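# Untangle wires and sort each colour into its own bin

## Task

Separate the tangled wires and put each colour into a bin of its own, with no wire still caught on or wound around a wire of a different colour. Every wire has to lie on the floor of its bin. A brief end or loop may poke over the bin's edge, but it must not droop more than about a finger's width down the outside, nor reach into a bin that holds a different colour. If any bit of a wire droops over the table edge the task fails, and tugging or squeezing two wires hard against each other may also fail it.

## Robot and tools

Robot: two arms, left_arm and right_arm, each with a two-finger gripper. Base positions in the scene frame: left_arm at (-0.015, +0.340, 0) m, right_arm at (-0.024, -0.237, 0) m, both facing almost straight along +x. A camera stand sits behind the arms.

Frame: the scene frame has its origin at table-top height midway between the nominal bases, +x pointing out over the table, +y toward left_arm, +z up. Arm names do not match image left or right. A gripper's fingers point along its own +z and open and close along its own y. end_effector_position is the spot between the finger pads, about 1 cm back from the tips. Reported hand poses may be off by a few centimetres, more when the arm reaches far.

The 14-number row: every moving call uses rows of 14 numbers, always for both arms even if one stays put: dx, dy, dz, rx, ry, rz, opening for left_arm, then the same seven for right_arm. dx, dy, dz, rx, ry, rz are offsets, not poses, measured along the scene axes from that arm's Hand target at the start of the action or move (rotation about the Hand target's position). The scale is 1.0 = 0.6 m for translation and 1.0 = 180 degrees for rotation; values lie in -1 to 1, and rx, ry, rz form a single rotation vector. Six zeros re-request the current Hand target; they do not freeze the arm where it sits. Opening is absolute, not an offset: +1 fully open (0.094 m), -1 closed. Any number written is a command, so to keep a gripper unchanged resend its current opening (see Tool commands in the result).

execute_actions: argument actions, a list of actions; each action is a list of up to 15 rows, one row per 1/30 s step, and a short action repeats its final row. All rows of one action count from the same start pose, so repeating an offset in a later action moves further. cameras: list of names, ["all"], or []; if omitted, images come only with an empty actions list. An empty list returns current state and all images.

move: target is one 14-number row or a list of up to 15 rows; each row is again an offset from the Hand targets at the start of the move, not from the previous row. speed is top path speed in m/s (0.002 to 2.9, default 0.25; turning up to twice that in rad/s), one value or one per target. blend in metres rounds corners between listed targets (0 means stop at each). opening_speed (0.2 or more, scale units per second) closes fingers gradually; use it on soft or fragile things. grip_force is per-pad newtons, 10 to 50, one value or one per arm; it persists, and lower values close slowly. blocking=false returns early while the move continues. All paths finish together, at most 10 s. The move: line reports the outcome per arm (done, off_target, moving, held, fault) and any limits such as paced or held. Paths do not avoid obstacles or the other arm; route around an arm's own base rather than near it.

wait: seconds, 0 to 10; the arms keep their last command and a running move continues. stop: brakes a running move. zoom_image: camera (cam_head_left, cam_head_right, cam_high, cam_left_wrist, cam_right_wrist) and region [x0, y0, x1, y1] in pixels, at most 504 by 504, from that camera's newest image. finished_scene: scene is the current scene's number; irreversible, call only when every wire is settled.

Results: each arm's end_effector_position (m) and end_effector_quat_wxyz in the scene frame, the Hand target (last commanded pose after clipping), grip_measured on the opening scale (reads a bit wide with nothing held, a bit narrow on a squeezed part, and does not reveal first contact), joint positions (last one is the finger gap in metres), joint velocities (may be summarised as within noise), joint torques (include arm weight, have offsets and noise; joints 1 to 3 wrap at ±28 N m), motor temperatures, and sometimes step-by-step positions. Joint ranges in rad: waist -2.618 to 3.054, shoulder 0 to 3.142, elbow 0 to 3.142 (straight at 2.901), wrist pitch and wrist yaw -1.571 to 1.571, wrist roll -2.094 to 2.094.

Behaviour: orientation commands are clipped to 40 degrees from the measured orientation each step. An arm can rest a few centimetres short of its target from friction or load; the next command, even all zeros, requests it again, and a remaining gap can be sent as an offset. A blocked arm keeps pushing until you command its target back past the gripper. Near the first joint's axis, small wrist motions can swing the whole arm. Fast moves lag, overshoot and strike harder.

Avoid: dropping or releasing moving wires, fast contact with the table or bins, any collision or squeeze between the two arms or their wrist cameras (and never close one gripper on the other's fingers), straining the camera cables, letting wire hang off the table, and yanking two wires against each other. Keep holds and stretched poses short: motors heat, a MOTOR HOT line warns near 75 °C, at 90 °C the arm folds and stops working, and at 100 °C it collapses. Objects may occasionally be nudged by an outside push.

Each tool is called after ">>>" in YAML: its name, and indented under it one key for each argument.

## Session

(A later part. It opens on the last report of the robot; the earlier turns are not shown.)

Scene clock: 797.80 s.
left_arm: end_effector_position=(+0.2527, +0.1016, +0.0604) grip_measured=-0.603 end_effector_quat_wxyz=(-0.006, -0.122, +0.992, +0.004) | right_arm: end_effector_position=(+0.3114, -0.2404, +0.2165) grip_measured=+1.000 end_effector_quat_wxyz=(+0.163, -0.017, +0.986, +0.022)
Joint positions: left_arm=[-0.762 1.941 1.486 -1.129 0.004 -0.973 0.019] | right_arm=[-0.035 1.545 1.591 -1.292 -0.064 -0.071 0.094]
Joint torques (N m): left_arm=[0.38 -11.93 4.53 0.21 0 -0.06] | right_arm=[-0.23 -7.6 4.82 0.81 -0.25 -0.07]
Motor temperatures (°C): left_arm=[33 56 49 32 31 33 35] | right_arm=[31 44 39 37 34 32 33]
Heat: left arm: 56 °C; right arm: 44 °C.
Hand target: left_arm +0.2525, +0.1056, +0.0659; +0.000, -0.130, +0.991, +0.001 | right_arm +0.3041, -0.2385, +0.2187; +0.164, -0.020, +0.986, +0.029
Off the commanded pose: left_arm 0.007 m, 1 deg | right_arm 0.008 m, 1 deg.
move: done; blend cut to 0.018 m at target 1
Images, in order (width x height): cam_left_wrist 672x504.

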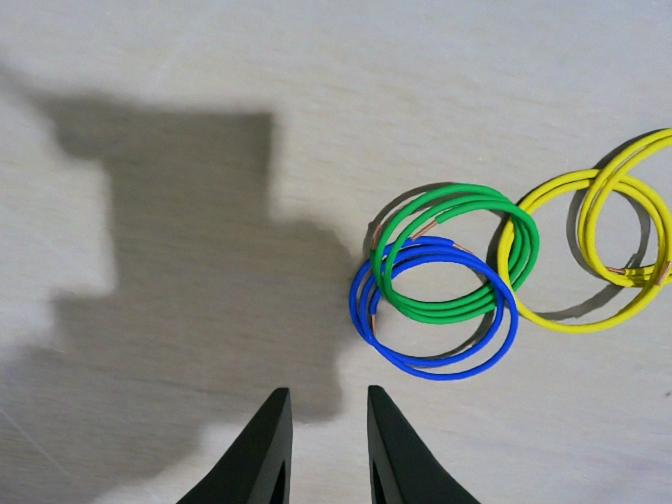

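>>> move:
  target: [-0.033,-0.029,-0.07,0,0,0,-0.7,0,0,0,0,0,0,1]
  cameras: ["cam_left_wrist"]
  speed: 0.15

>>> zoom_image:
  camera: "cam_left_wrist"
  region: [260, 260, 500, 500]

Scene clock: 833.83 s.
left_arm: end_effector_position=(+0.2329, +0.0874, +0.0305) grip_measured=-0.697 end_effector_quat_wxyz=(-0.001, -0.126, +0.992, -0.004) | right_arm: end_effector_position=(+0.3114, -0.2404, +0.2165) grip_measured=+1.000 end_effector_quat_wxyz=(+0.163, -0.017, +0.986, +0.022)
Joint positions: left_arm=[-0.828 1.94 1.361 -0.987 0.007 -1.047 0.014] | right_arm=[-0.035 1.545 1.591 -1.292 -0.064 -0.071 0.094]
Joint torques (N m): left_arm=[-0.31 -8.61 4.45 0.37 -0.04 -0.13] | right_arm=[-0.24 -7.6 4.82 0.81 -0.25 -0.08]
Motor temperatures (°C): left_arm=[33 58 46 32 31 33 35] | right_arm=[31 44 39 37 34 32 33]
Heat: left arm: 58 °C; right arm: 44 °C.
Hand target: left_arm +0.2327, +0.0882, +0.0239; +0.000, -0.131, +0.991, +0.001 | right_arm +0.3041, -0.2385, +0.2187; +0.164, -0.020, +0.986, +0.029
Off the commanded pose: left_arm 0.007 m, 1 deg | right_arm 0.008 m, 1 deg.
move: done
Images, in order (width x height): cam_left_wrist 672x504.

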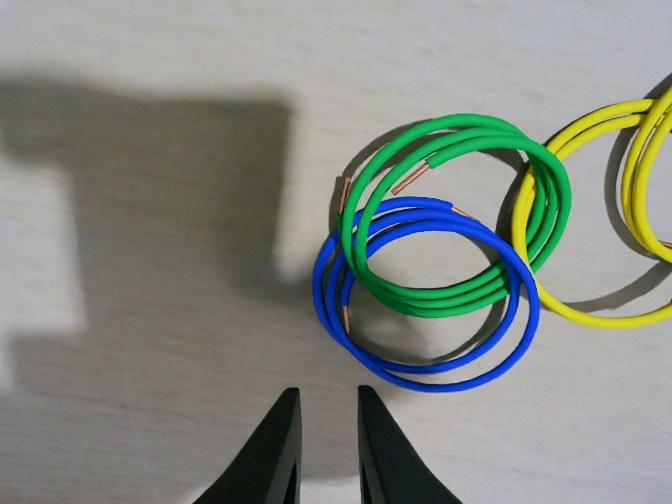

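Scaled by 2.100 from the camera's 672x504 image, which has a finer 960x720 frame.

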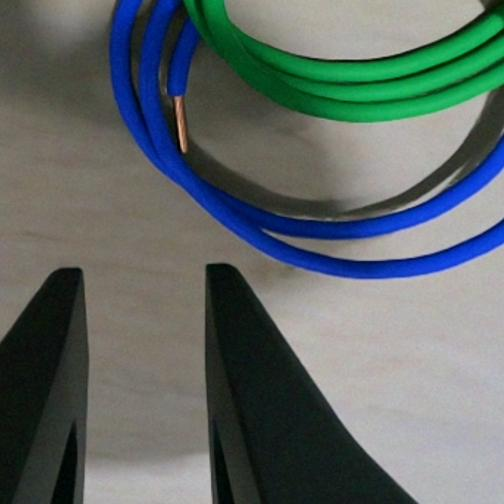

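>>> move:
  target:
    - [-0.005,-0.0065,-0.03,0,0,0,-0.7,0,0,0,0,0,0,1]
    - [-0.005,-0.0065,-0.042,0,0,0,-0.7,0,0,0,0,0,0,1]
    - [-0.005,-0.0065,-0.034,0,0,0,-1,0,0,0,0,0,0,1]
  cameras: ["cam_left_wrist"]
  speed: 0.07
  grip_force: 30
  opening_speed: 0.4

>>> zoom_image:
  camera: "cam_left_wrist"
  region: [260, 260, 500, 500]

Scene clock: 852.23 s.
left_arm: end_effector_position=(+0.2308, +0.0823, +0.0103) grip_measured=-0.985 end_effector_quat_wxyz=(-0.001, -0.128, +0.992, -0.010) | right_arm: end_effector_position=(+0.3114, -0.2404, +0.2165) grip_measured=+1.000 end_effector_quat_wxyz=(+0.163, -0.017, +0.986, +0.022)
Joint positions: left_arm=[-0.839 1.967 1.314 -0.904 0.014 -1.061 0.001] | right_arm=[-0.035 1.545 1.591 -1.292 -0.064 -0.071 0.094]
Joint torques (N m): left_arm=[-0.44 -8.2 4.67 0.33 -0.11 -0.18] | right_arm=[-0.23 -7.6 4.81 0.81 -0.25 -0.07]
Heat: left arm: 54 °C; right arm: 44 °C.
Hand target: left_arm +0.2298, +0.0842, +0.0034; +0.000, -0.131, +0.991, +0.001 | right_arm +0.3041, -0.2385, +0.2187; +0.164, -0.020, +0.986, +0.029
Off the commanded pose: left_arm 0.007 m, 1 deg | right_arm 0.008 m, 1 deg.
grip_force (N): 30, 30
move: done
Images, in order (width x height): cam_left_wrist 672x504.

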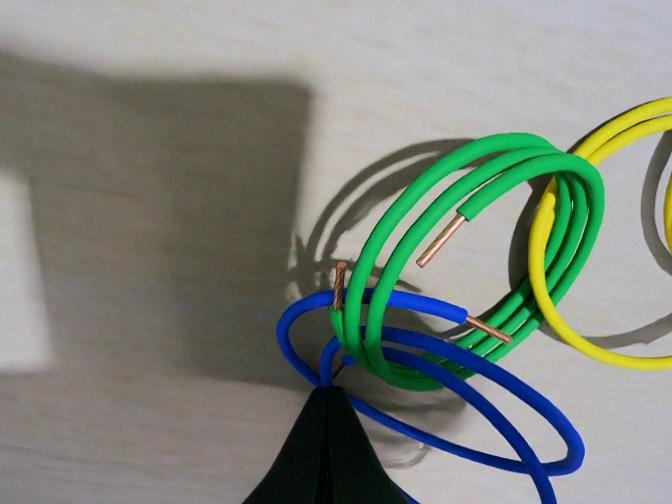

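Scaled by 2.100 from the camera's 672x504 image, which has a finer 960x720 frame.

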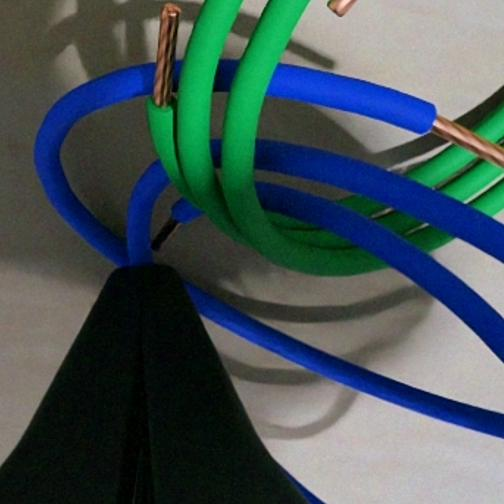

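>>> move:
  target: [0,0,0.06,0,0,0,-1,0,0,0,0,0,0,1]
  cameras: ["cam_left_wrist"]
  speed: 0.05

>>> zoom_image:
  camera: "cam_left_wrist"
  region: [260, 240, 520, 500]

Scene clock: 865.23 s.
left_arm: end_effector_position=(+0.2274, +0.0858, +0.0279) grip_measured=-0.985 end_effector_quat_wxyz=(-0.011, -0.128, +0.992, +0.004) | right_arm: end_effector_position=(+0.3114, -0.2404, +0.2165) grip_measured=+1.000 end_effector_quat_wxyz=(+0.163, -0.017, +0.986, +0.022)
Joint positions: left_arm=[-0.839 1.955 1.372 -1.007 0.014 -1.061 0.001] | right_arm=[-0.035 1.545 1.591 -1.292 -0.064 -0.071 0.094]
Joint torques (N m): left_arm=[-0.43 -11.48 6.6 -0.04 -0.11 -0.14] | right_arm=[-0.23 -7.6 4.82 0.81 -0.25 -0.07]
Motor temperatures (°C): left_arm=[33 53 46 32 31 33 35] | right_arm=[31 44 39 37 34 32 33]
Heat: left arm: 53 °C; right arm: 44 °C.
Hand target: left_arm +0.2297, +0.0842, +0.0395; +0.000, -0.130, +0.991, +0.001 | right_arm +0.3041, -0.2385, +0.2187; +0.164, -0.020, +0.986, +0.029
Off the commanded pose: left_arm 0.012 m, 1 deg | right_arm 0.008 m, 1 deg.
grip_force (N): 30, 30
move: off_target (left_arm)
Images, in order (width x height): cam_left_wrist 672x504.

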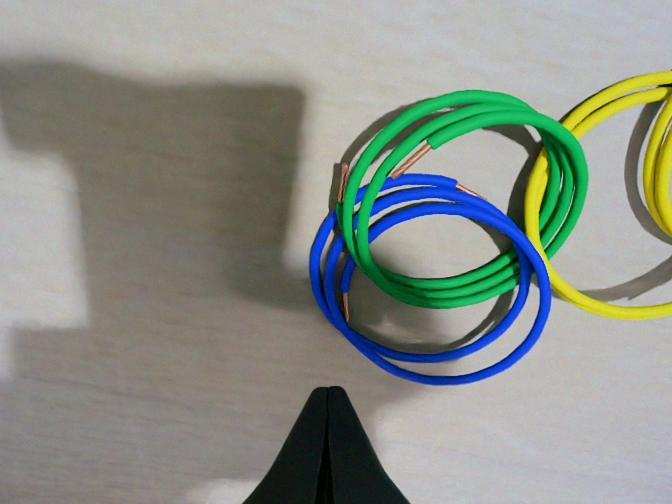

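Scaled by 1.938 from the camera's 672x504 image, which has a finer 960x720 frame.

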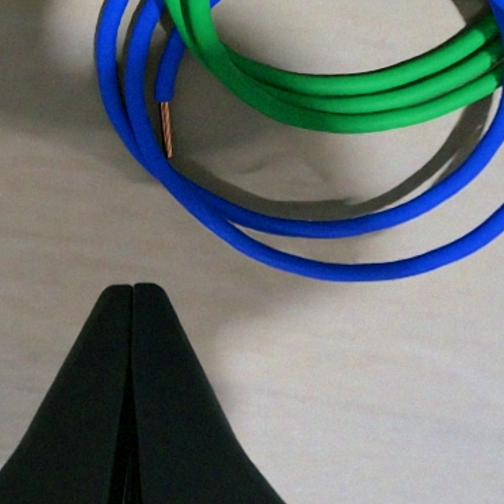

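>>> move:
  target:
    - [-0.002,-0.003,-0.03,0,0,0,-0.6,0,0,0,0,0,0,1]
    - [-0.002,-0.003,-0.08,0,0,0,-0.6,0,0,0,0,0,0,1]
  cameras: ["cam_left_wrist"]
  speed: 0.07

>>> zoom_image:
  camera: "cam_left_wrist"
  region: [260, 260, 500, 500]

Scene clock: 882.03 s.
left_arm: end_effector_position=(+0.2281, +0.0826, +0.0077) grip_measured=-0.603 end_effector_quat_wxyz=(-0.005, -0.129, +0.992, -0.007) | right_arm: end_effector_position=(+0.3114, -0.2404, +0.2165) grip_measured=+1.000 end_effector_quat_wxyz=(+0.163, -0.017, +0.986, +0.022)
Joint positions: left_arm=[-0.843 1.972 1.309 -0.903 0.016 -1.067 0.019] | right_arm=[-0.035 1.545 1.591 -1.292 -0.064 -0.071 0.094]
Joint torques (N m): left_arm=[-0.76 -7.13 3.44 0.72 -0.1 -0.16] | right_arm=[-0.23 -7.6 4.81 0.81 -0.25 -0.07]
Motor temperatures (°C): left_arm=[33 56 48 32 31 33 35] | right_arm=[31 44 39 37 34 32 33]
Heat: left arm: 56 °C; right arm: 44 °C.
Hand target: left_arm +0.2285, +0.0824, -0.0086; +0.000, -0.130, +0.991, +0.001 | right_arm +0.3041, -0.2385, +0.2187; +0.164, -0.020, +0.986, +0.029
Off the commanded pose: left_arm 0.016 m, 1 deg | right_arm 0.008 m, 1 deg.
grip_force (N): 30, 30
move: off_target (left_arm)
Images, in order (width x height): cam_left_wrist 672x504.

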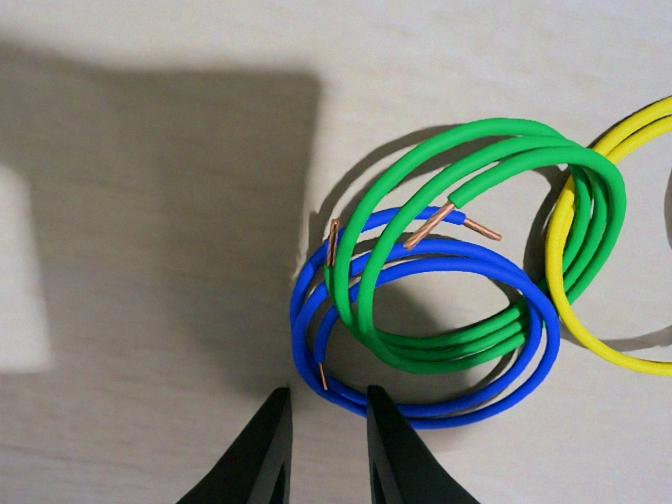

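Scaled by 2.100 from the camera's 672x504 image, which has a finer 960x720 frame.

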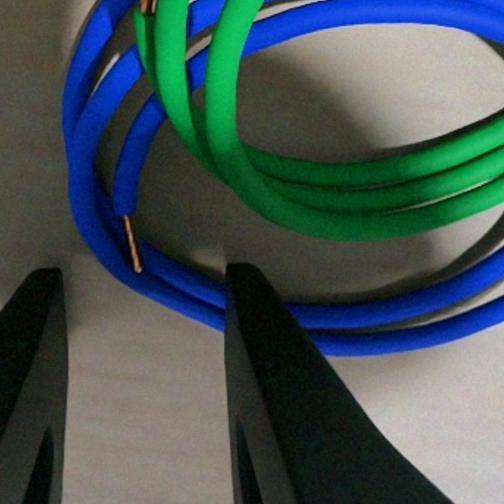

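>>> move:
  target: [0,0,0.055,0,0,0.222,-0.6,0,0,0,0,0,0,1]
  cameras: ["cam_left_wrist"]
  speed: 0.15

>>> zoom_image:
  camera: "cam_left_wrist"
  region: [260, 200, 500, 440]

Scene clock: 909.80 s.
left_arm: end_effector_position=(+0.2261, +0.0830, +0.0138) grip_measured=-0.603 end_effector_quat_wxyz=(-0.011, -0.458, +0.889, +0.003) | right_arm: end_effector_position=(+0.3114, -0.2404, +0.2165) grip_measured=+1.000 end_effector_quat_wxyz=(+0.163, -0.017, +0.986, +0.022)
Joint positions: left_arm=[-0.845 1.972 1.336 -0.947 0.019 -1.761 0.019] | right_arm=[-0.035 1.545 1.591 -1.292 -0.064 -0.071 0.094]
Joint torques (N m): left_arm=[-0.42 -11.49 6.61 -0.09 -0.13 -0.13] | right_arm=[-0.23 -7.58 4.82 0.81 -0.25 -0.08]
Heat: left arm: 53 °C; right arm: 44 °C.
Hand target: left_arm +0.2286, +0.0826, +0.0245; +0.000, -0.461, +0.887, +0.001 | right_arm +0.3041, -0.2385, +0.2187; +0.164, -0.020, +0.986, +0.029
Off the commanded pose: left_arm 0.011 m, 1 deg | right_arm 0.008 m, 1 deg.
grip_force (N): 30, 30
move: off_target (left_arm)
Images, in order (width x height): cam_left_wrist 672x504.

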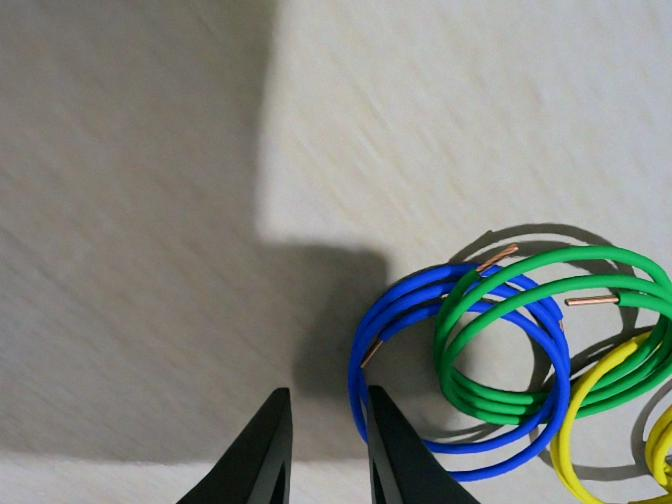

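Scaled by 2.100 from the camera's 672x504 image, which has a finer 960x720 frame.

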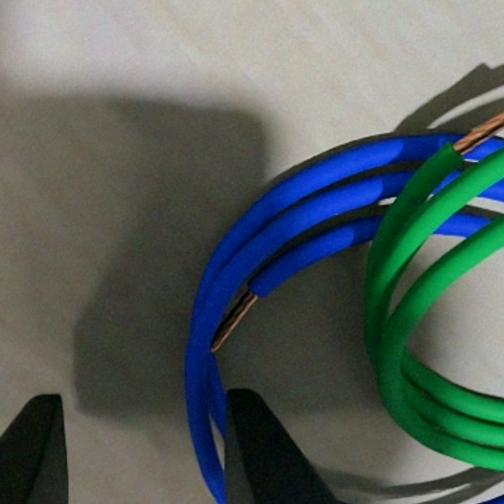

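>>> move:
  target:
    - [0.007,-0.005,0.015,0,0,0,-0.6,0,0,0,0,0,0,1]
    - [0.007,-0.005,-0.044,0,0,0,-0.6,0,0,0,0,0,0,1]
    - [0.007,-0.005,-0.038,0,0,0,-0.96,0,0,0,0,0,0,1]
  cameras: ["cam_left_wrist"]
  speed: 0.07
  grip_force: 50
  opening_speed: 0.4

>>> zoom_image:
  camera: "cam_left_wrist"
  region: [260, 240, 500, 480]

Scene clock: 930.50 s.
left_arm: end_effector_position=(+0.2320, +0.0769, +0.0065) grip_measured=-0.959 end_effector_quat_wxyz=(-0.007, -0.458, +0.889, -0.007) | right_arm: end_effector_position=(+0.3114, -0.2404, +0.2165) grip_measured=+1.000 end_effector_quat_wxyz=(+0.163, -0.017, +0.986, +0.022)
Joint positions: left_arm=[-0.845 1.994 1.336 -0.904 0.018 -1.762 0.002] | right_arm=[-0.035 1.545 1.591 -1.292 -0.064 -0.071 0.094]
Joint torques (N m): left_arm=[-0.2 -9.09 5.05 0.27 -0.12 -0.13] | right_arm=[-0.23 -7.58 4.81 0.81 -0.25 -0.08]
Motor temperatures (°C): left_arm=[33 56 46 32 32 33 35] | right_arm=[31 44 39 37 34 32 33]
Heat: left arm: 56 °C; right arm: 44 °C.
Hand target: left_arm +0.2327, +0.0796, +0.0016; -0.001, -0.462, +0.887, +0.001 | right_arm +0.3041, -0.2385, +0.2187; +0.164, -0.020, +0.986, +0.029
Off the commanded pose: left_arm 0.006 m, 1 deg | right_arm 0.008 m, 1 deg.
move: done
Images, in order (width x height): cam_left_wrist 672x504.

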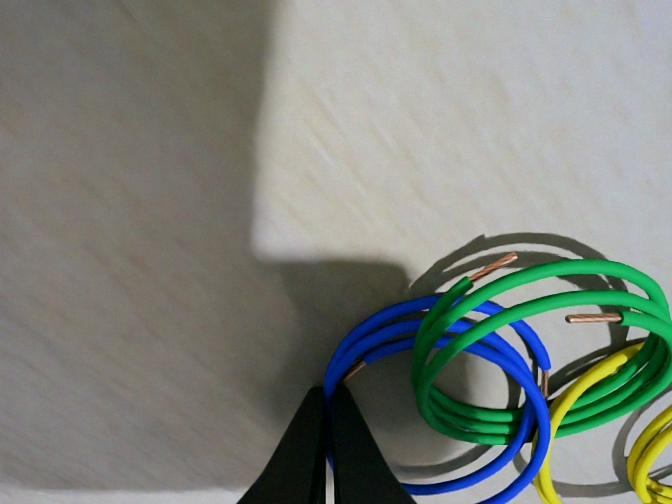

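Scaled by 2.100 from the camera's 672x504 image, which has a finer 960x720 frame.

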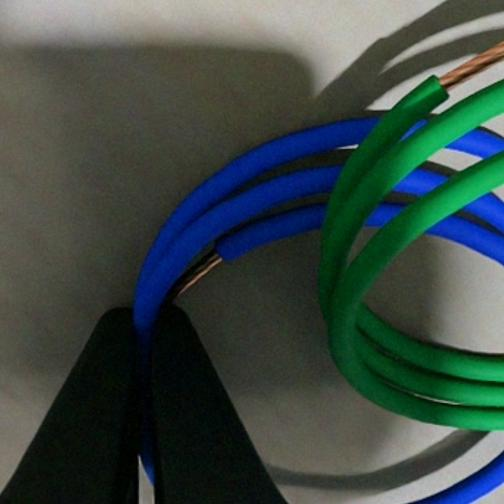

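>>> move:
  target:
    - [0,0,0,0,0,0,-1,0,0,0,0,0,0,1]
    - [0,0.02,0.26,0,0,0,-1,0,0,0,0,0,0,1]
  cameras: ["all"]
  speed: 0.06

>>> zoom_image:
  camera: "cam_left_wrist"
  region: [260, 250, 510, 500]

>>> zoom_image:
  camera: "cam_high"
  region: [190, 180, 340, 320]

Scene clock: 943.43 s.
left_arm: end_effector_position=(+0.2308, +0.0851, +0.1467) grip_measured=-0.961 end_effector_quat_wxyz=(-0.010, -0.461, +0.887, +0.003) | right_arm: end_effector_position=(+0.3114, -0.2404, +0.2165) grip_measured=+1.000 end_effector_quat_wxyz=(+0.163, -0.017, +0.986, +0.022)
Joint positions: left_arm=[-0.831 1.905 1.781 -1.458 0.018 -1.755 0.002] | right_arm=[-0.035 1.545 1.591 -1.292 -0.064 -0.071 0.094]
Joint torques (N m): left_arm=[0.55 -10.89 6.8 -0.07 -0.11 0] | right_arm=[-0.23 -7.6 4.82 0.81 -0.25 -0.08]
Motor temperatures (°C): left_arm=[33 56 46 32 32 33 36] | right_arm=[31 44 39 37 34 32 33]
Heat: left arm: 56 °C; right arm: 44 °C.
Hand target: left_arm +0.2327, +0.0914, +0.1577; -0.001, -0.461, +0.887, +0.000 | right_arm +0.3041, -0.2385, +0.2187; +0.164, -0.020, +0.986, +0.029
Off the commanded pose: left_arm 0.013 m, 1 deg | right_arm 0.008 m, 1 deg.
move: off_target (left_arm)

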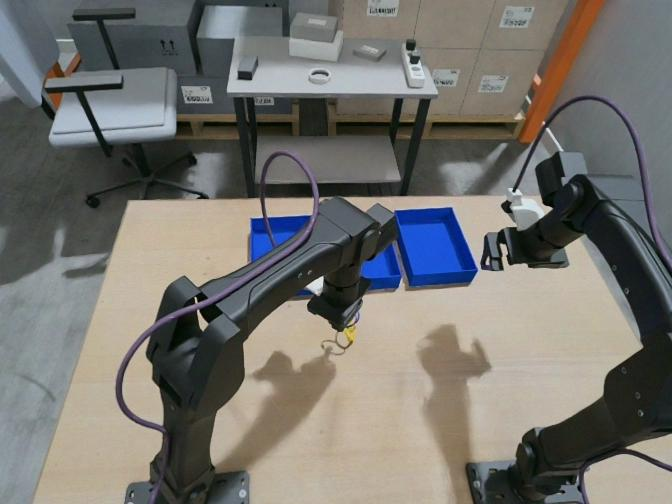

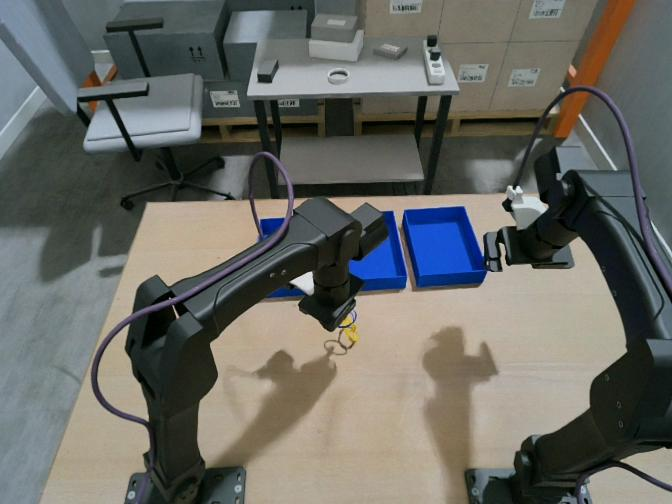

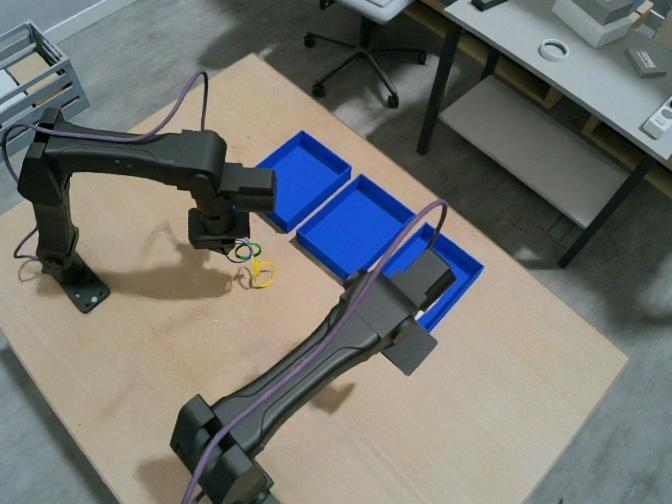

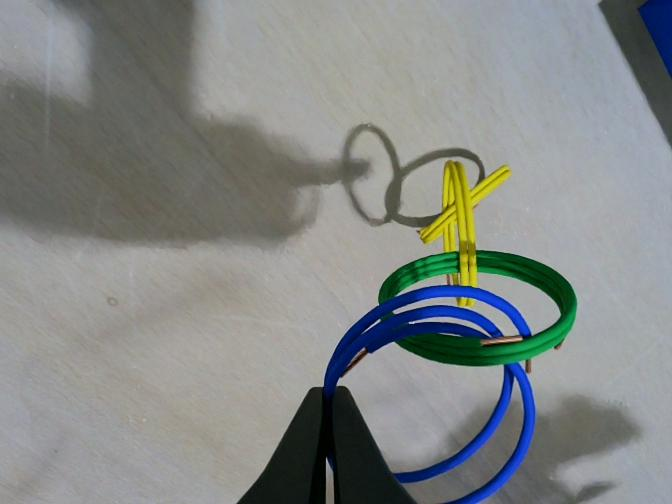

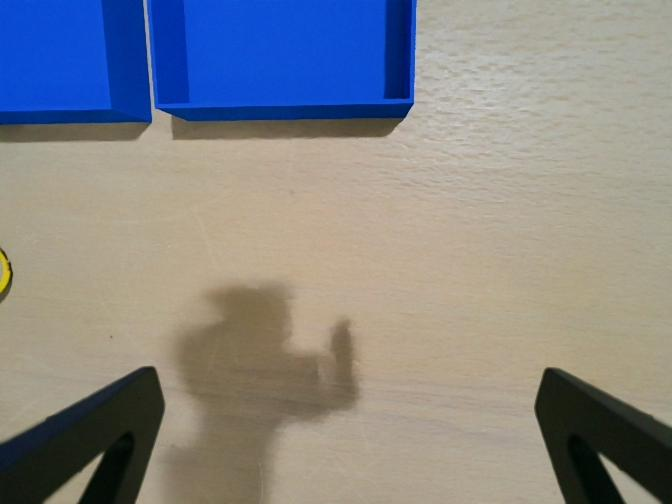

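Scaled by 2.016 from the camera's 672x504 image, which has a finer 960x720 frame.

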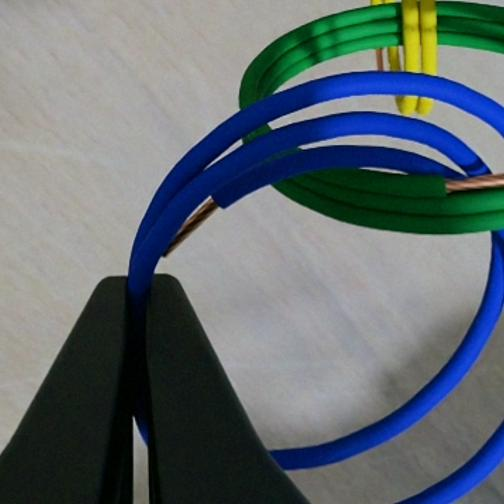

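Scaled by 3.360 from the camera's 672x504 image, which has a finer 960x720 frame.

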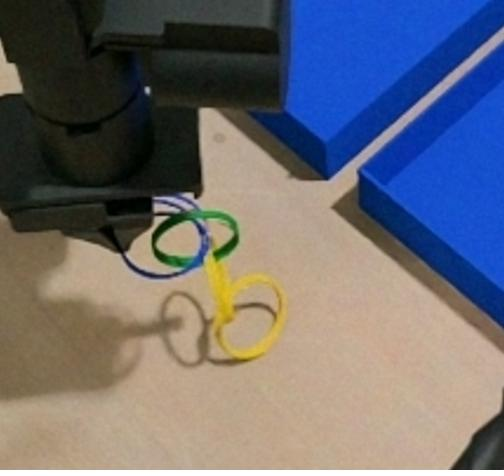

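>>> zoom_image:
  camera: "cam_left_wrist"
  region: [430, 250, 600, 420]

Scaled by 2.965 from the camera's 672x504 image, which has a finer 960x720 frame.

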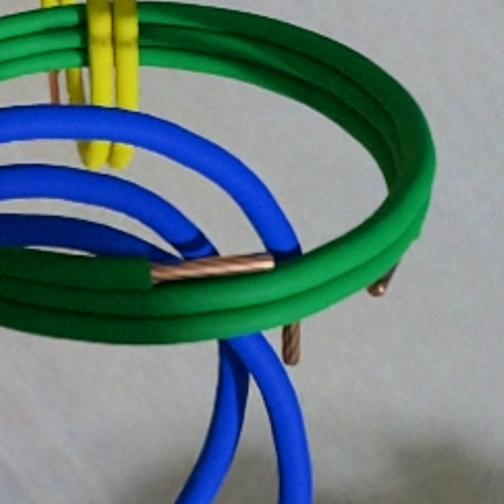

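>>> move:
  target:
    - [0,-0.02,-0.24,0,0,0,-1,0,0,0,0,0,0,1]
    - [0,-0.02,-0.24,0,0,0,-0.5,0,0,0,0,0,0,1]
    - [0,-0.03,-0.1,0,0,0,-0.5,0,0,0,0,0,0,1]
  cameras: ["cam_left_wrist"]
  speed: 0.12
  opening_speed: 0.5

>>> zoom_image:
  camera: "cam_left_wrist"
  region: [300, 160, 600, 460]

Scene clock: 1036.70 s.
left_arm: end_effector_position=(+0.2337, +0.0718, +0.0884) grip_measured=-0.503 end_effector_quat_wxyz=(-0.009, -0.459, +0.888, +0.000) | right_arm: end_effector_position=(+0.3114, -0.2404, +0.2165) grip_measured=+1.000 end_effector_quat_wxyz=(+0.163, -0.017, +0.986, +0.022)
Joint positions: left_arm=[-0.851 1.944 1.603 -1.234 0.017 -1.77 0.023] | right_arm=[-0.035 1.545 1.591 -1.292 -0.064 -0.071 0.094]
Joint torques (N m): left_arm=[-0.83 -11.11 6.68 -0.09 -0.15 -0.17] | right_arm=[-0.23 -7.58 4.82 0.81 -0.25 -0.08]
Motor temperatures (°C): left_arm=[33 55 51 32 32 33 37] | right_arm=[31 44 39 37 34 32 33]
Heat: left arm: 55 °C; right arm: 44 °C.
Hand target: left_arm +0.2326, +0.0735, +0.0977; -0.001, -0.461, +0.887, +0.000 | right_arm +0.3041, -0.2385, +0.2187; +0.164, -0.020, +0.986, +0.029
Off the commanded pose: left_arm 0.009 m, 1 deg | right_arm 0.008 m, 1 deg.
move: done
Images, in order (width x height): cam_left_wrist 672x504.

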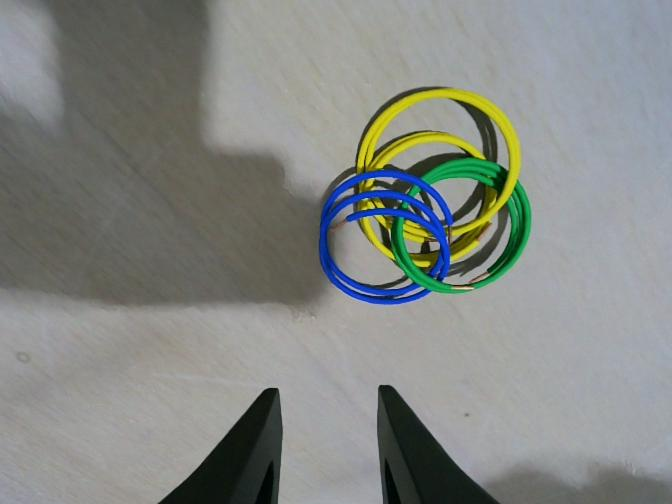

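Scaled by 1.680 from the camera's 672x504 image, which has a finer 960x720 frame.

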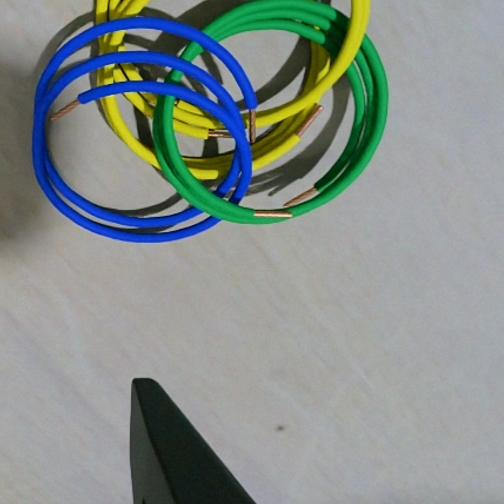

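>>> zoom_image:
  camera: "cam_left_wrist"
  region: [310, 150, 470, 310]

>>> zoom_image:
  camera: "cam_left_wrist"
  region: [390, 150, 540, 300]

Scaled by 3.150 from the camera's 672x504 image, which has a finer 960x720 frame.

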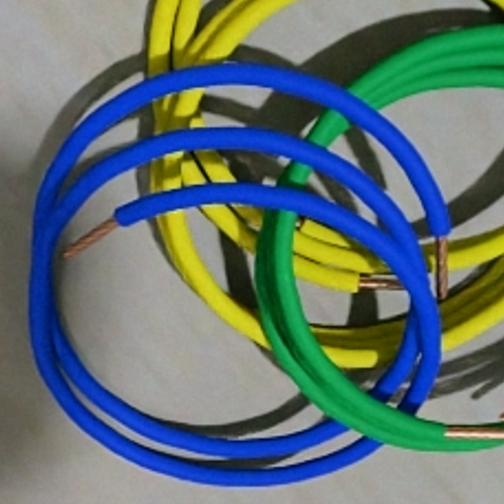

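Scaled by 3.360 from the camera's 672x504 image, which has a finer 960x720 frame.

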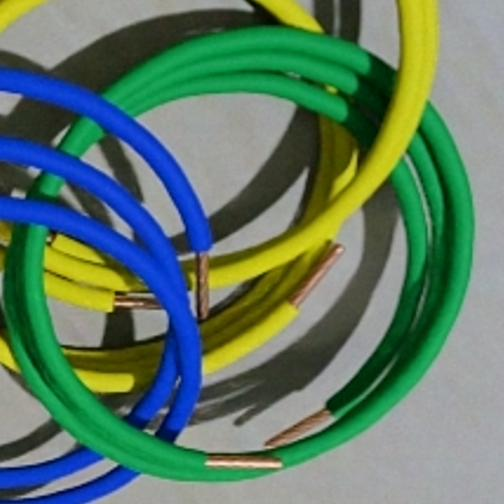

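>>> move:
  target: [0.045,0.0073,-0.07,0,0,-0.5,-0.75,0,0,0,0,0,0,1]
  cameras: ["cam_left_wrist"]

>>> zoom_image:
  camera: "cam_left_wrist"
  region: [230, 200, 480, 450]

Scene clock: 1100.93 s.
left_arm: end_effector_position=(+0.2566, +0.0749, +0.0652) grip_measured=-0.747 end_effector_quat_wxyz=(+0.003, +0.300, +0.954, -0.005) | right_arm: end_effector_position=(+0.3114, -0.2404, +0.2165) grip_measured=+1.000 end_effector_quat_wxyz=(+0.163, -0.017, +0.986, +0.022)
Joint positions: left_arm=[-0.807 1.996 1.583 -1.147 0.007 -0.164 0.012] | right_arm=[-0.035 1.545 1.591 -1.292 -0.064 -0.071 0.094]
Joint torques (N m): left_arm=[0.7 -8.92 4.27 0.41 -0.03 0.05] | right_arm=[-0.23 -7.58 4.81 0.81 -0.25 -0.08]
Motor temperatures (°C): left_arm=[33 55 50 32 32 33 36] | right_arm=[31 44 39 37 34 32 33]
Heat: left arm: 55 °C; right arm: 44 °C.
Hand target: left_arm +0.2596, +0.0778, +0.0557; +0.000, +0.301, +0.954, +0.001 | right_arm +0.3041, -0.2385, +0.2187; +0.164, -0.020, +0.986, +0.029
Off the commanded pose: left_arm 0.010 m, 1 deg | right_arm 0.008 m, 1 deg.
move: done
Images, in order (width x height): cam_left_wrist 672x504.

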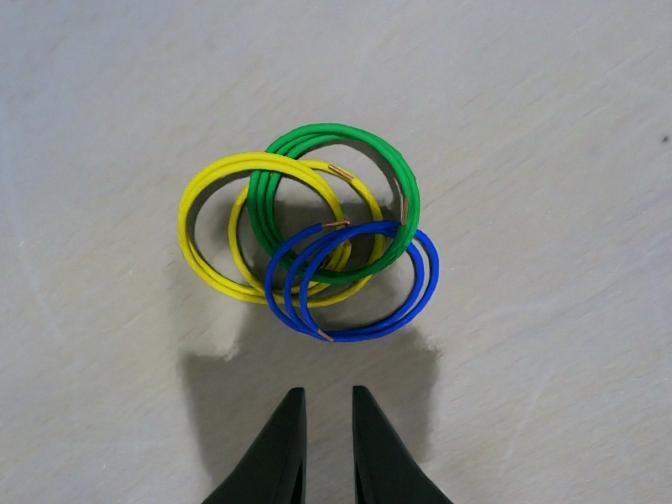

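Scaled by 2.016 from the camera's 672x504 image, which has a finer 960x720 frame.

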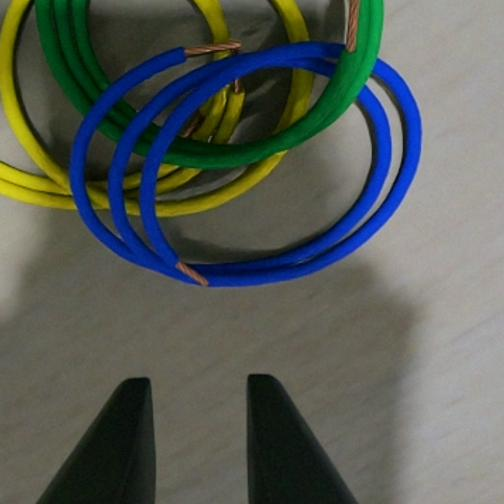

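>>> move:
  target: [-0.001,0.032,-0.058,0,0,0,-0.9,0,0,0,0,0,0,1]
  cameras: ["cam_left_wrist"]
  speed: 0.15

>>> zoom_image:
  camera: "cam_left_wrist"
  region: [240, 230, 490, 480]

Scene clock: 1125.93 s.
left_arm: end_effector_position=(+0.2562, +0.0957, +0.0251) grip_measured=-0.897 end_effector_quat_wxyz=(-0.004, +0.298, +0.954, -0.001) | right_arm: end_effector_position=(+0.3114, -0.2404, +0.2165) grip_measured=+1.000 end_effector_quat_wxyz=(+0.163, -0.017, +0.986, +0.022)
Joint positions: left_arm=[-0.768 1.996 1.418 -0.999 0.005 -0.127 0.005] | right_arm=[-0.035 1.545 1.591 -1.292 -0.064 -0.071 0.094]
Joint torques (N m): left_arm=[0.35 -9.77 4.45 0.39 0.02 0.07] | right_arm=[-0.23 -7.6 4.81 0.81 -0.25 -0.07]
Heat: left arm: 52 °C; right arm: 44 °C.
Hand target: left_arm +0.2590, +0.0971, +0.0209; +0.000, +0.301, +0.954, +0.001 | right_arm +0.3041, -0.2385, +0.2187; +0.164, -0.020, +0.986, +0.029
Off the commanded pose: left_arm 0.005 m, 1 deg | right_arm 0.008 m, 1 deg.
move: done
Images, in order (width x height): cam_left_wrist 672x504.

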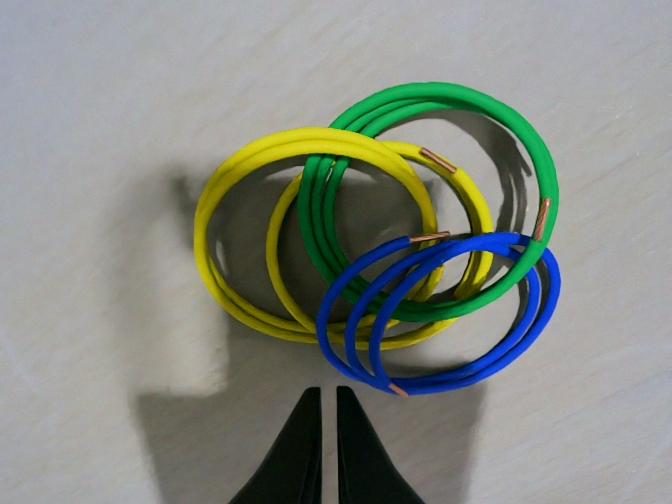

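Scaled by 2.016 from the camera's 672x504 image, which has a finer 960x720 frame.

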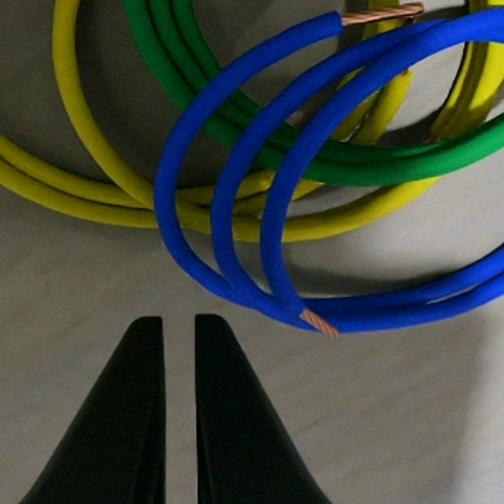

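>>> move:
  target:
    - [-0.001,-0.009,-0.01,0,0,0,-0.9,0,0,0,0,0,0,1]
    - [-0.001,-0.009,-0.022,0,0,0,-0.9,0,0,0,0,0,0,1]
  cameras: ["cam_left_wrist"]
  speed: 0.07

>>> zoom_image:
  camera: "cam_left_wrist"
  region: [240, 270, 470, 500]

Scene clock: 1151.07 s.
left_arm: end_effector_position=(+0.2593, +0.0930, +0.0159) grip_measured=-0.897 end_effector_quat_wxyz=(+0.001, +0.298, +0.954, -0.003) | right_arm: end_effector_position=(+0.3114, -0.2404, +0.2165) grip_measured=+1.000 end_effector_quat_wxyz=(+0.163, -0.017, +0.986, +0.022)
Joint positions: left_arm=[-0.768 2.013 1.405 -0.958 0.005 -0.127 0.005] | right_arm=[-0.035 1.545 1.591 -1.292 -0.064 -0.071 0.094]
Joint torques (N m): left_arm=[-0.87 -8.81 4.34 0.4 -0.09 -0.05] | right_arm=[-0.24 -7.6 4.81 0.81 -0.25 -0.07]
Heat: left arm: 51 °C; right arm: 44 °C.
Hand target: left_arm +0.2584, +0.0917, +0.0076; +0.000, +0.301, +0.954, +0.001 | right_arm +0.3041, -0.2385, +0.2187; +0.164, -0.020, +0.986, +0.029
Off the commanded pose: left_arm 0.008 m, 1 deg | right_arm 0.008 m, 1 deg.
move: done
Images, in order (width x height): cam_left_wrist 672x504.

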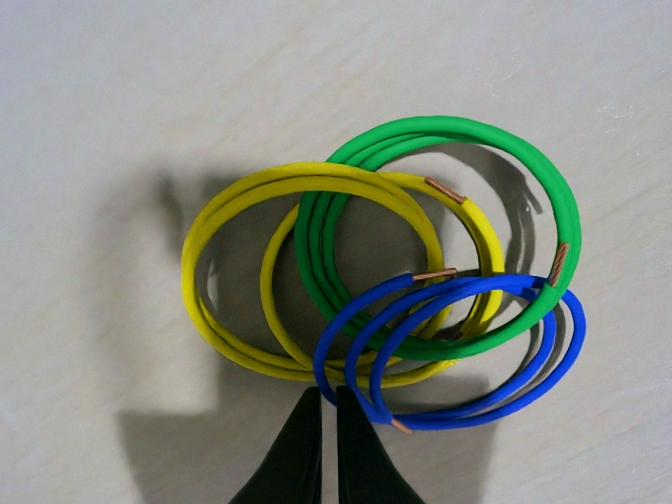

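Scaled by 2.191 from the camera's 672x504 image, which has a finer 960x720 frame.

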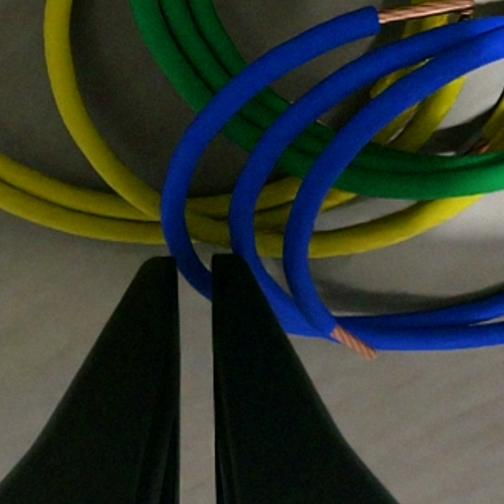

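>>> move:
  target:
    - [-0.002,-0.006,0.022,0,0,0,-0.9,0,0,0,0,0,0,1]
    - [-0.007,-0.0095,0.01,0,0,0,-0.9,0,0,0,0,0,0,1]
  cameras: ["cam_left_wrist"]
  speed: 0.07

>>> zoom_image:
  camera: "cam_left_wrist"
  region: [240, 270, 470, 500]

Scene clock: 1162.00 s.
left_arm: end_effector_position=(+0.2543, +0.0876, +0.0175) grip_measured=-0.897 end_effector_quat_wxyz=(+0.000, +0.302, +0.953, -0.003) | right_arm: end_effector_position=(+0.3114, -0.2404, +0.2165) grip_measured=+1.000 end_effector_quat_wxyz=(+0.163, -0.017, +0.986, +0.022)
Joint positions: left_arm=[-0.787 2.013 1.412 -0.967 0.005 -0.138 0.005] | right_arm=[-0.035 1.545 1.591 -1.292 -0.064 -0.071 0.094]
Joint torques (N m): left_arm=[-0.69 -9.28 5.26 0.27 -0.07 -0.04] | right_arm=[-0.23 -7.6 4.81 0.81 -0.25 -0.08]
Heat: left arm: 51 °C; right arm: 44 °C.
Hand target: left_arm +0.2542, +0.0861, +0.0136; +0.000, +0.301, +0.954, +0.001 | right_arm +0.3041, -0.2385, +0.2187; +0.164, -0.020, +0.986, +0.029
Off the commanded pose: left_arm 0.004 m, 0 deg | right_arm 0.008 m, 1 deg.
move: done
Images, in order (width x height): cam_left_wrist 672x504.

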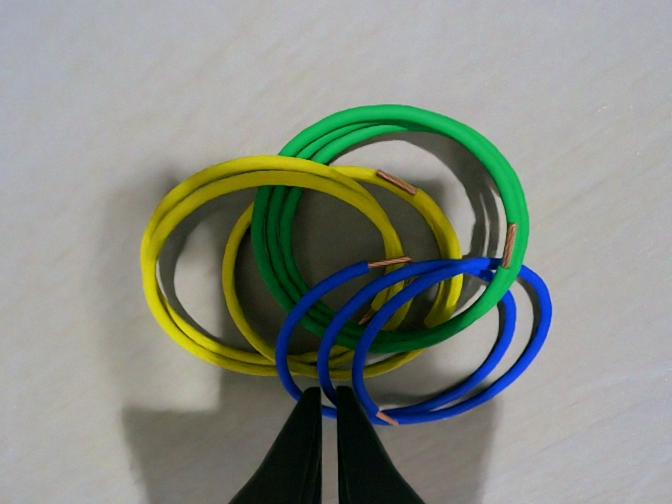

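Scaled by 2.191 from the camera's 672x504 image, which has a finer 960x720 frame.

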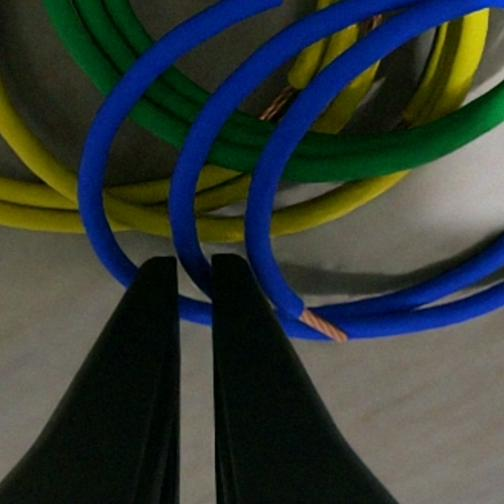

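>>> move:
  target:
    - [0.006,0.0,-0.002,0,0,0,-0.9,0,0,0,0,0,0,1]
    - [0.006,0.0,-0.022,0,0,0,-0.9,0,0,0,0,0,0,1]
  cameras: ["cam_left_wrist"]
  speed: 0.06

>>> zoom_image:
  camera: "cam_left_wrist"
  region: [240, 270, 470, 500]

Scene clock: 1175.87 s.
left_arm: end_effector_position=(+0.2555, +0.0865, +0.0120) grip_measured=-0.897 end_effector_quat_wxyz=(-0.001, +0.302, +0.953, -0.002) | right_arm: end_effector_position=(+0.3114, -0.2404, +0.2165) grip_measured=+1.000 end_effector_quat_wxyz=(+0.163, -0.017, +0.986, +0.022)
Joint positions: left_arm=[-0.787 2.029 1.412 -0.954 0.005 -0.139 0.005] | right_arm=[-0.035 1.545 1.591 -1.292 -0.064 -0.071 0.094]
Joint torques (N m): left_arm=[0.08 -8.29 4.18 0.58 -0.05 0] | right_arm=[-0.23 -7.58 4.81 0.81 -0.25 -0.08]
Motor temperatures (°C): left_arm=[33 50 49 32 31 33 35] | right_arm=[31 44 39 37 34 32 33]
Heat: left arm: 50 °C; right arm: 44 °C.
Hand target: left_arm +0.2578, +0.0860, +0.0004; +0.000, +0.301, +0.954, +0.001 | right_arm +0.3041, -0.2385, +0.2187; +0.164, -0.020, +0.986, +0.029
Off the commanded pose: left_arm 0.012 m, 0 deg | right_arm 0.008 m, 1 deg.
move: off_target (left_arm)
Images, in order (width x height): cam_left_wrist 672x504.

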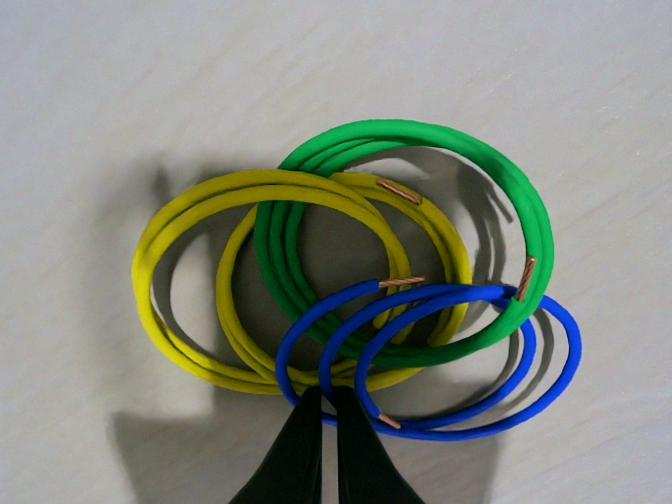

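Scaled by 2.191 from the camera's 672x504 image, which has a finer 960x720 frame.

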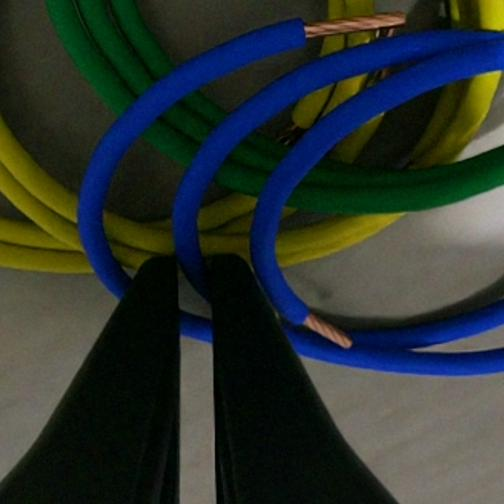

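>>> move:
  target: [0,0,0.012,0,0,0,-1,0,0,0,0,0,0,1]
  cameras: ["cam_left_wrist"]
  opening_speed: 0.2

>>> zoom_image:
  camera: "cam_left_wrist"
  region: [240, 270, 470, 500]

Scene clock: 1184.47 s.
left_arm: end_effector_position=(+0.2555, +0.0865, +0.0120) grip_measured=-0.987 end_effector_quat_wxyz=(-0.001, +0.302, +0.953, -0.002) | right_arm: end_effector_position=(+0.3114, -0.2404, +0.2165) grip_measured=+1.000 end_effector_quat_wxyz=(+0.163, -0.017, +0.986, +0.022)
Joint positions: left_arm=[-0.787 2.029 1.412 -0.954 0.005 -0.139 0.001] | right_arm=[-0.035 1.545 1.591 -1.292 -0.064 -0.071 0.094]
Joint torques (N m): left_arm=[0.02 -9.29 5.46 0.29 -0.02 0] | right_arm=[-0.23 -7.6 4.81 0.81 -0.25 -0.08]
Heat: left arm: 50 °C; right arm: 44 °C.
Hand target: left_arm +0.2578, +0.0860, +0.0076; +0.000, +0.301, +0.954, +0.001 | right_arm +0.3041, -0.2385, +0.2187; +0.164, -0.020, +0.986, +0.029
Off the commanded pose: left_arm 0.005 m, 0 deg | right_arm 0.008 m, 1 deg.
move: done
Images, in order (width x height): cam_left_wrist 672x504.

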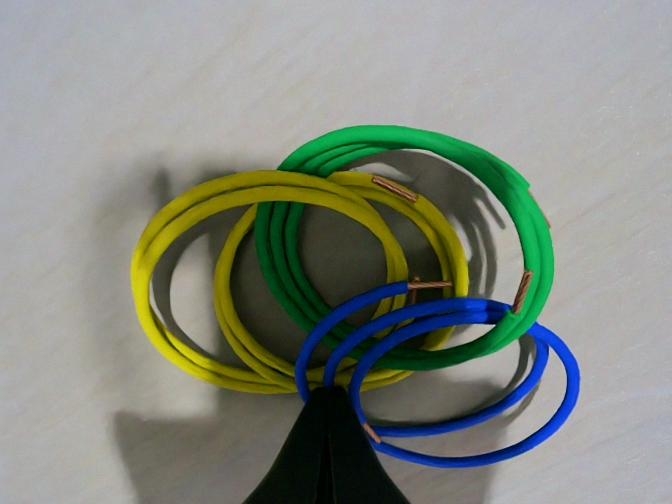

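Scaled by 2.191 from the camera's 672x504 image, which has a finer 960x720 frame.

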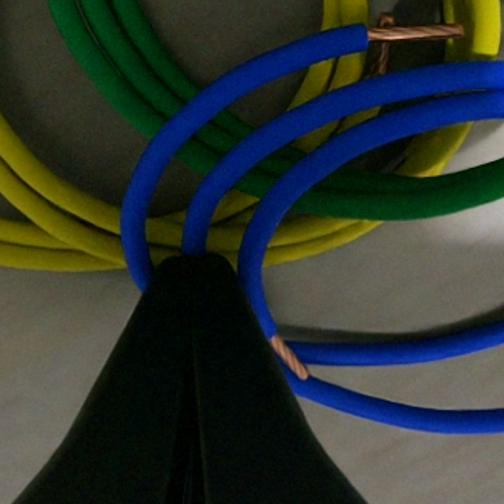

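>>> move:
  target: [0,0,0.06,0,0,0,-1,0,0,0,0,0,0,1]
  cameras: ["cam_left_wrist"]
  speed: 0.04

>>> zoom_image:
  camera: "cam_left_wrist"
  region: [240, 220, 520, 500]

Scene clock: 1193.90 s.
left_arm: end_effector_position=(+0.2541, +0.0878, +0.0305) grip_measured=-0.987 end_effector_quat_wxyz=(-0.013, +0.302, +0.953, +0.004) | right_arm: end_effector_position=(+0.3114, -0.2404, +0.2165) grip_measured=+1.000 end_effector_quat_wxyz=(+0.163, -0.017, +0.986, +0.022)
Joint positions: left_arm=[-0.787 2.022 1.478 -1.054 0.005 -0.139 0.001] | right_arm=[-0.035 1.545 1.591 -1.292 -0.064 -0.071 0.094]
Joint torques (N m): left_arm=[-0.05 -12.45 6.67 0.02 -0.01 -0.04] | right_arm=[-0.24 -7.6 4.82 0.81 -0.25 -0.08]
Heat: left arm: 51 °C; right arm: 44 °C.
Hand target: left_arm +0.2579, +0.0860, +0.0437; +0.000, +0.301, +0.954, +0.001 | right_arm +0.3041, -0.2385, +0.2187; +0.164, -0.020, +0.986, +0.029
Off the commanded pose: left_arm 0.014 m, 2 deg | right_arm 0.008 m, 1 deg.
move: off_target (left_arm)
Images, in order (width x height): cam_left_wrist 672x504.

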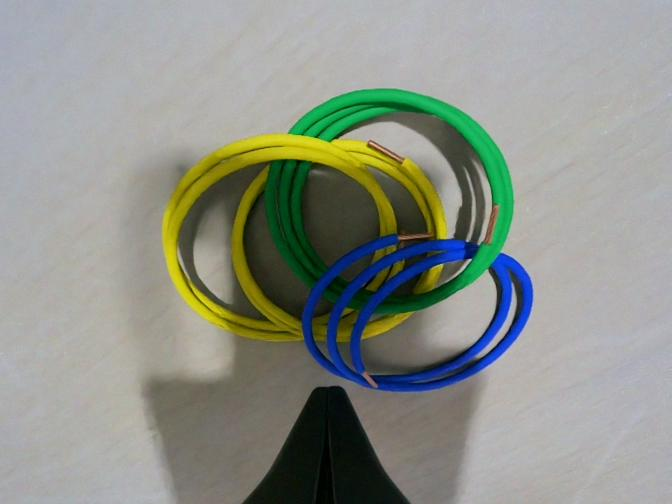

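Scaled by 1.800 from the camera's 672x504 image, which has a finer 960x720 frame.

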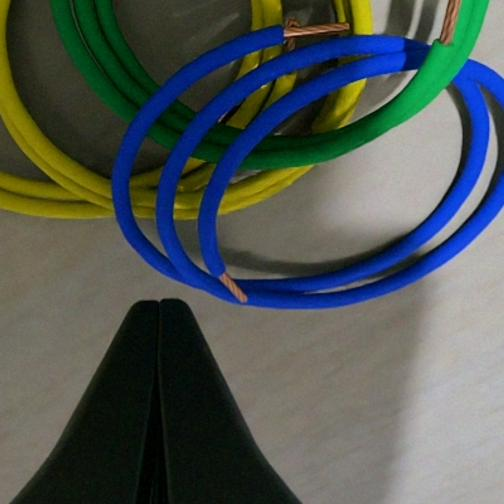

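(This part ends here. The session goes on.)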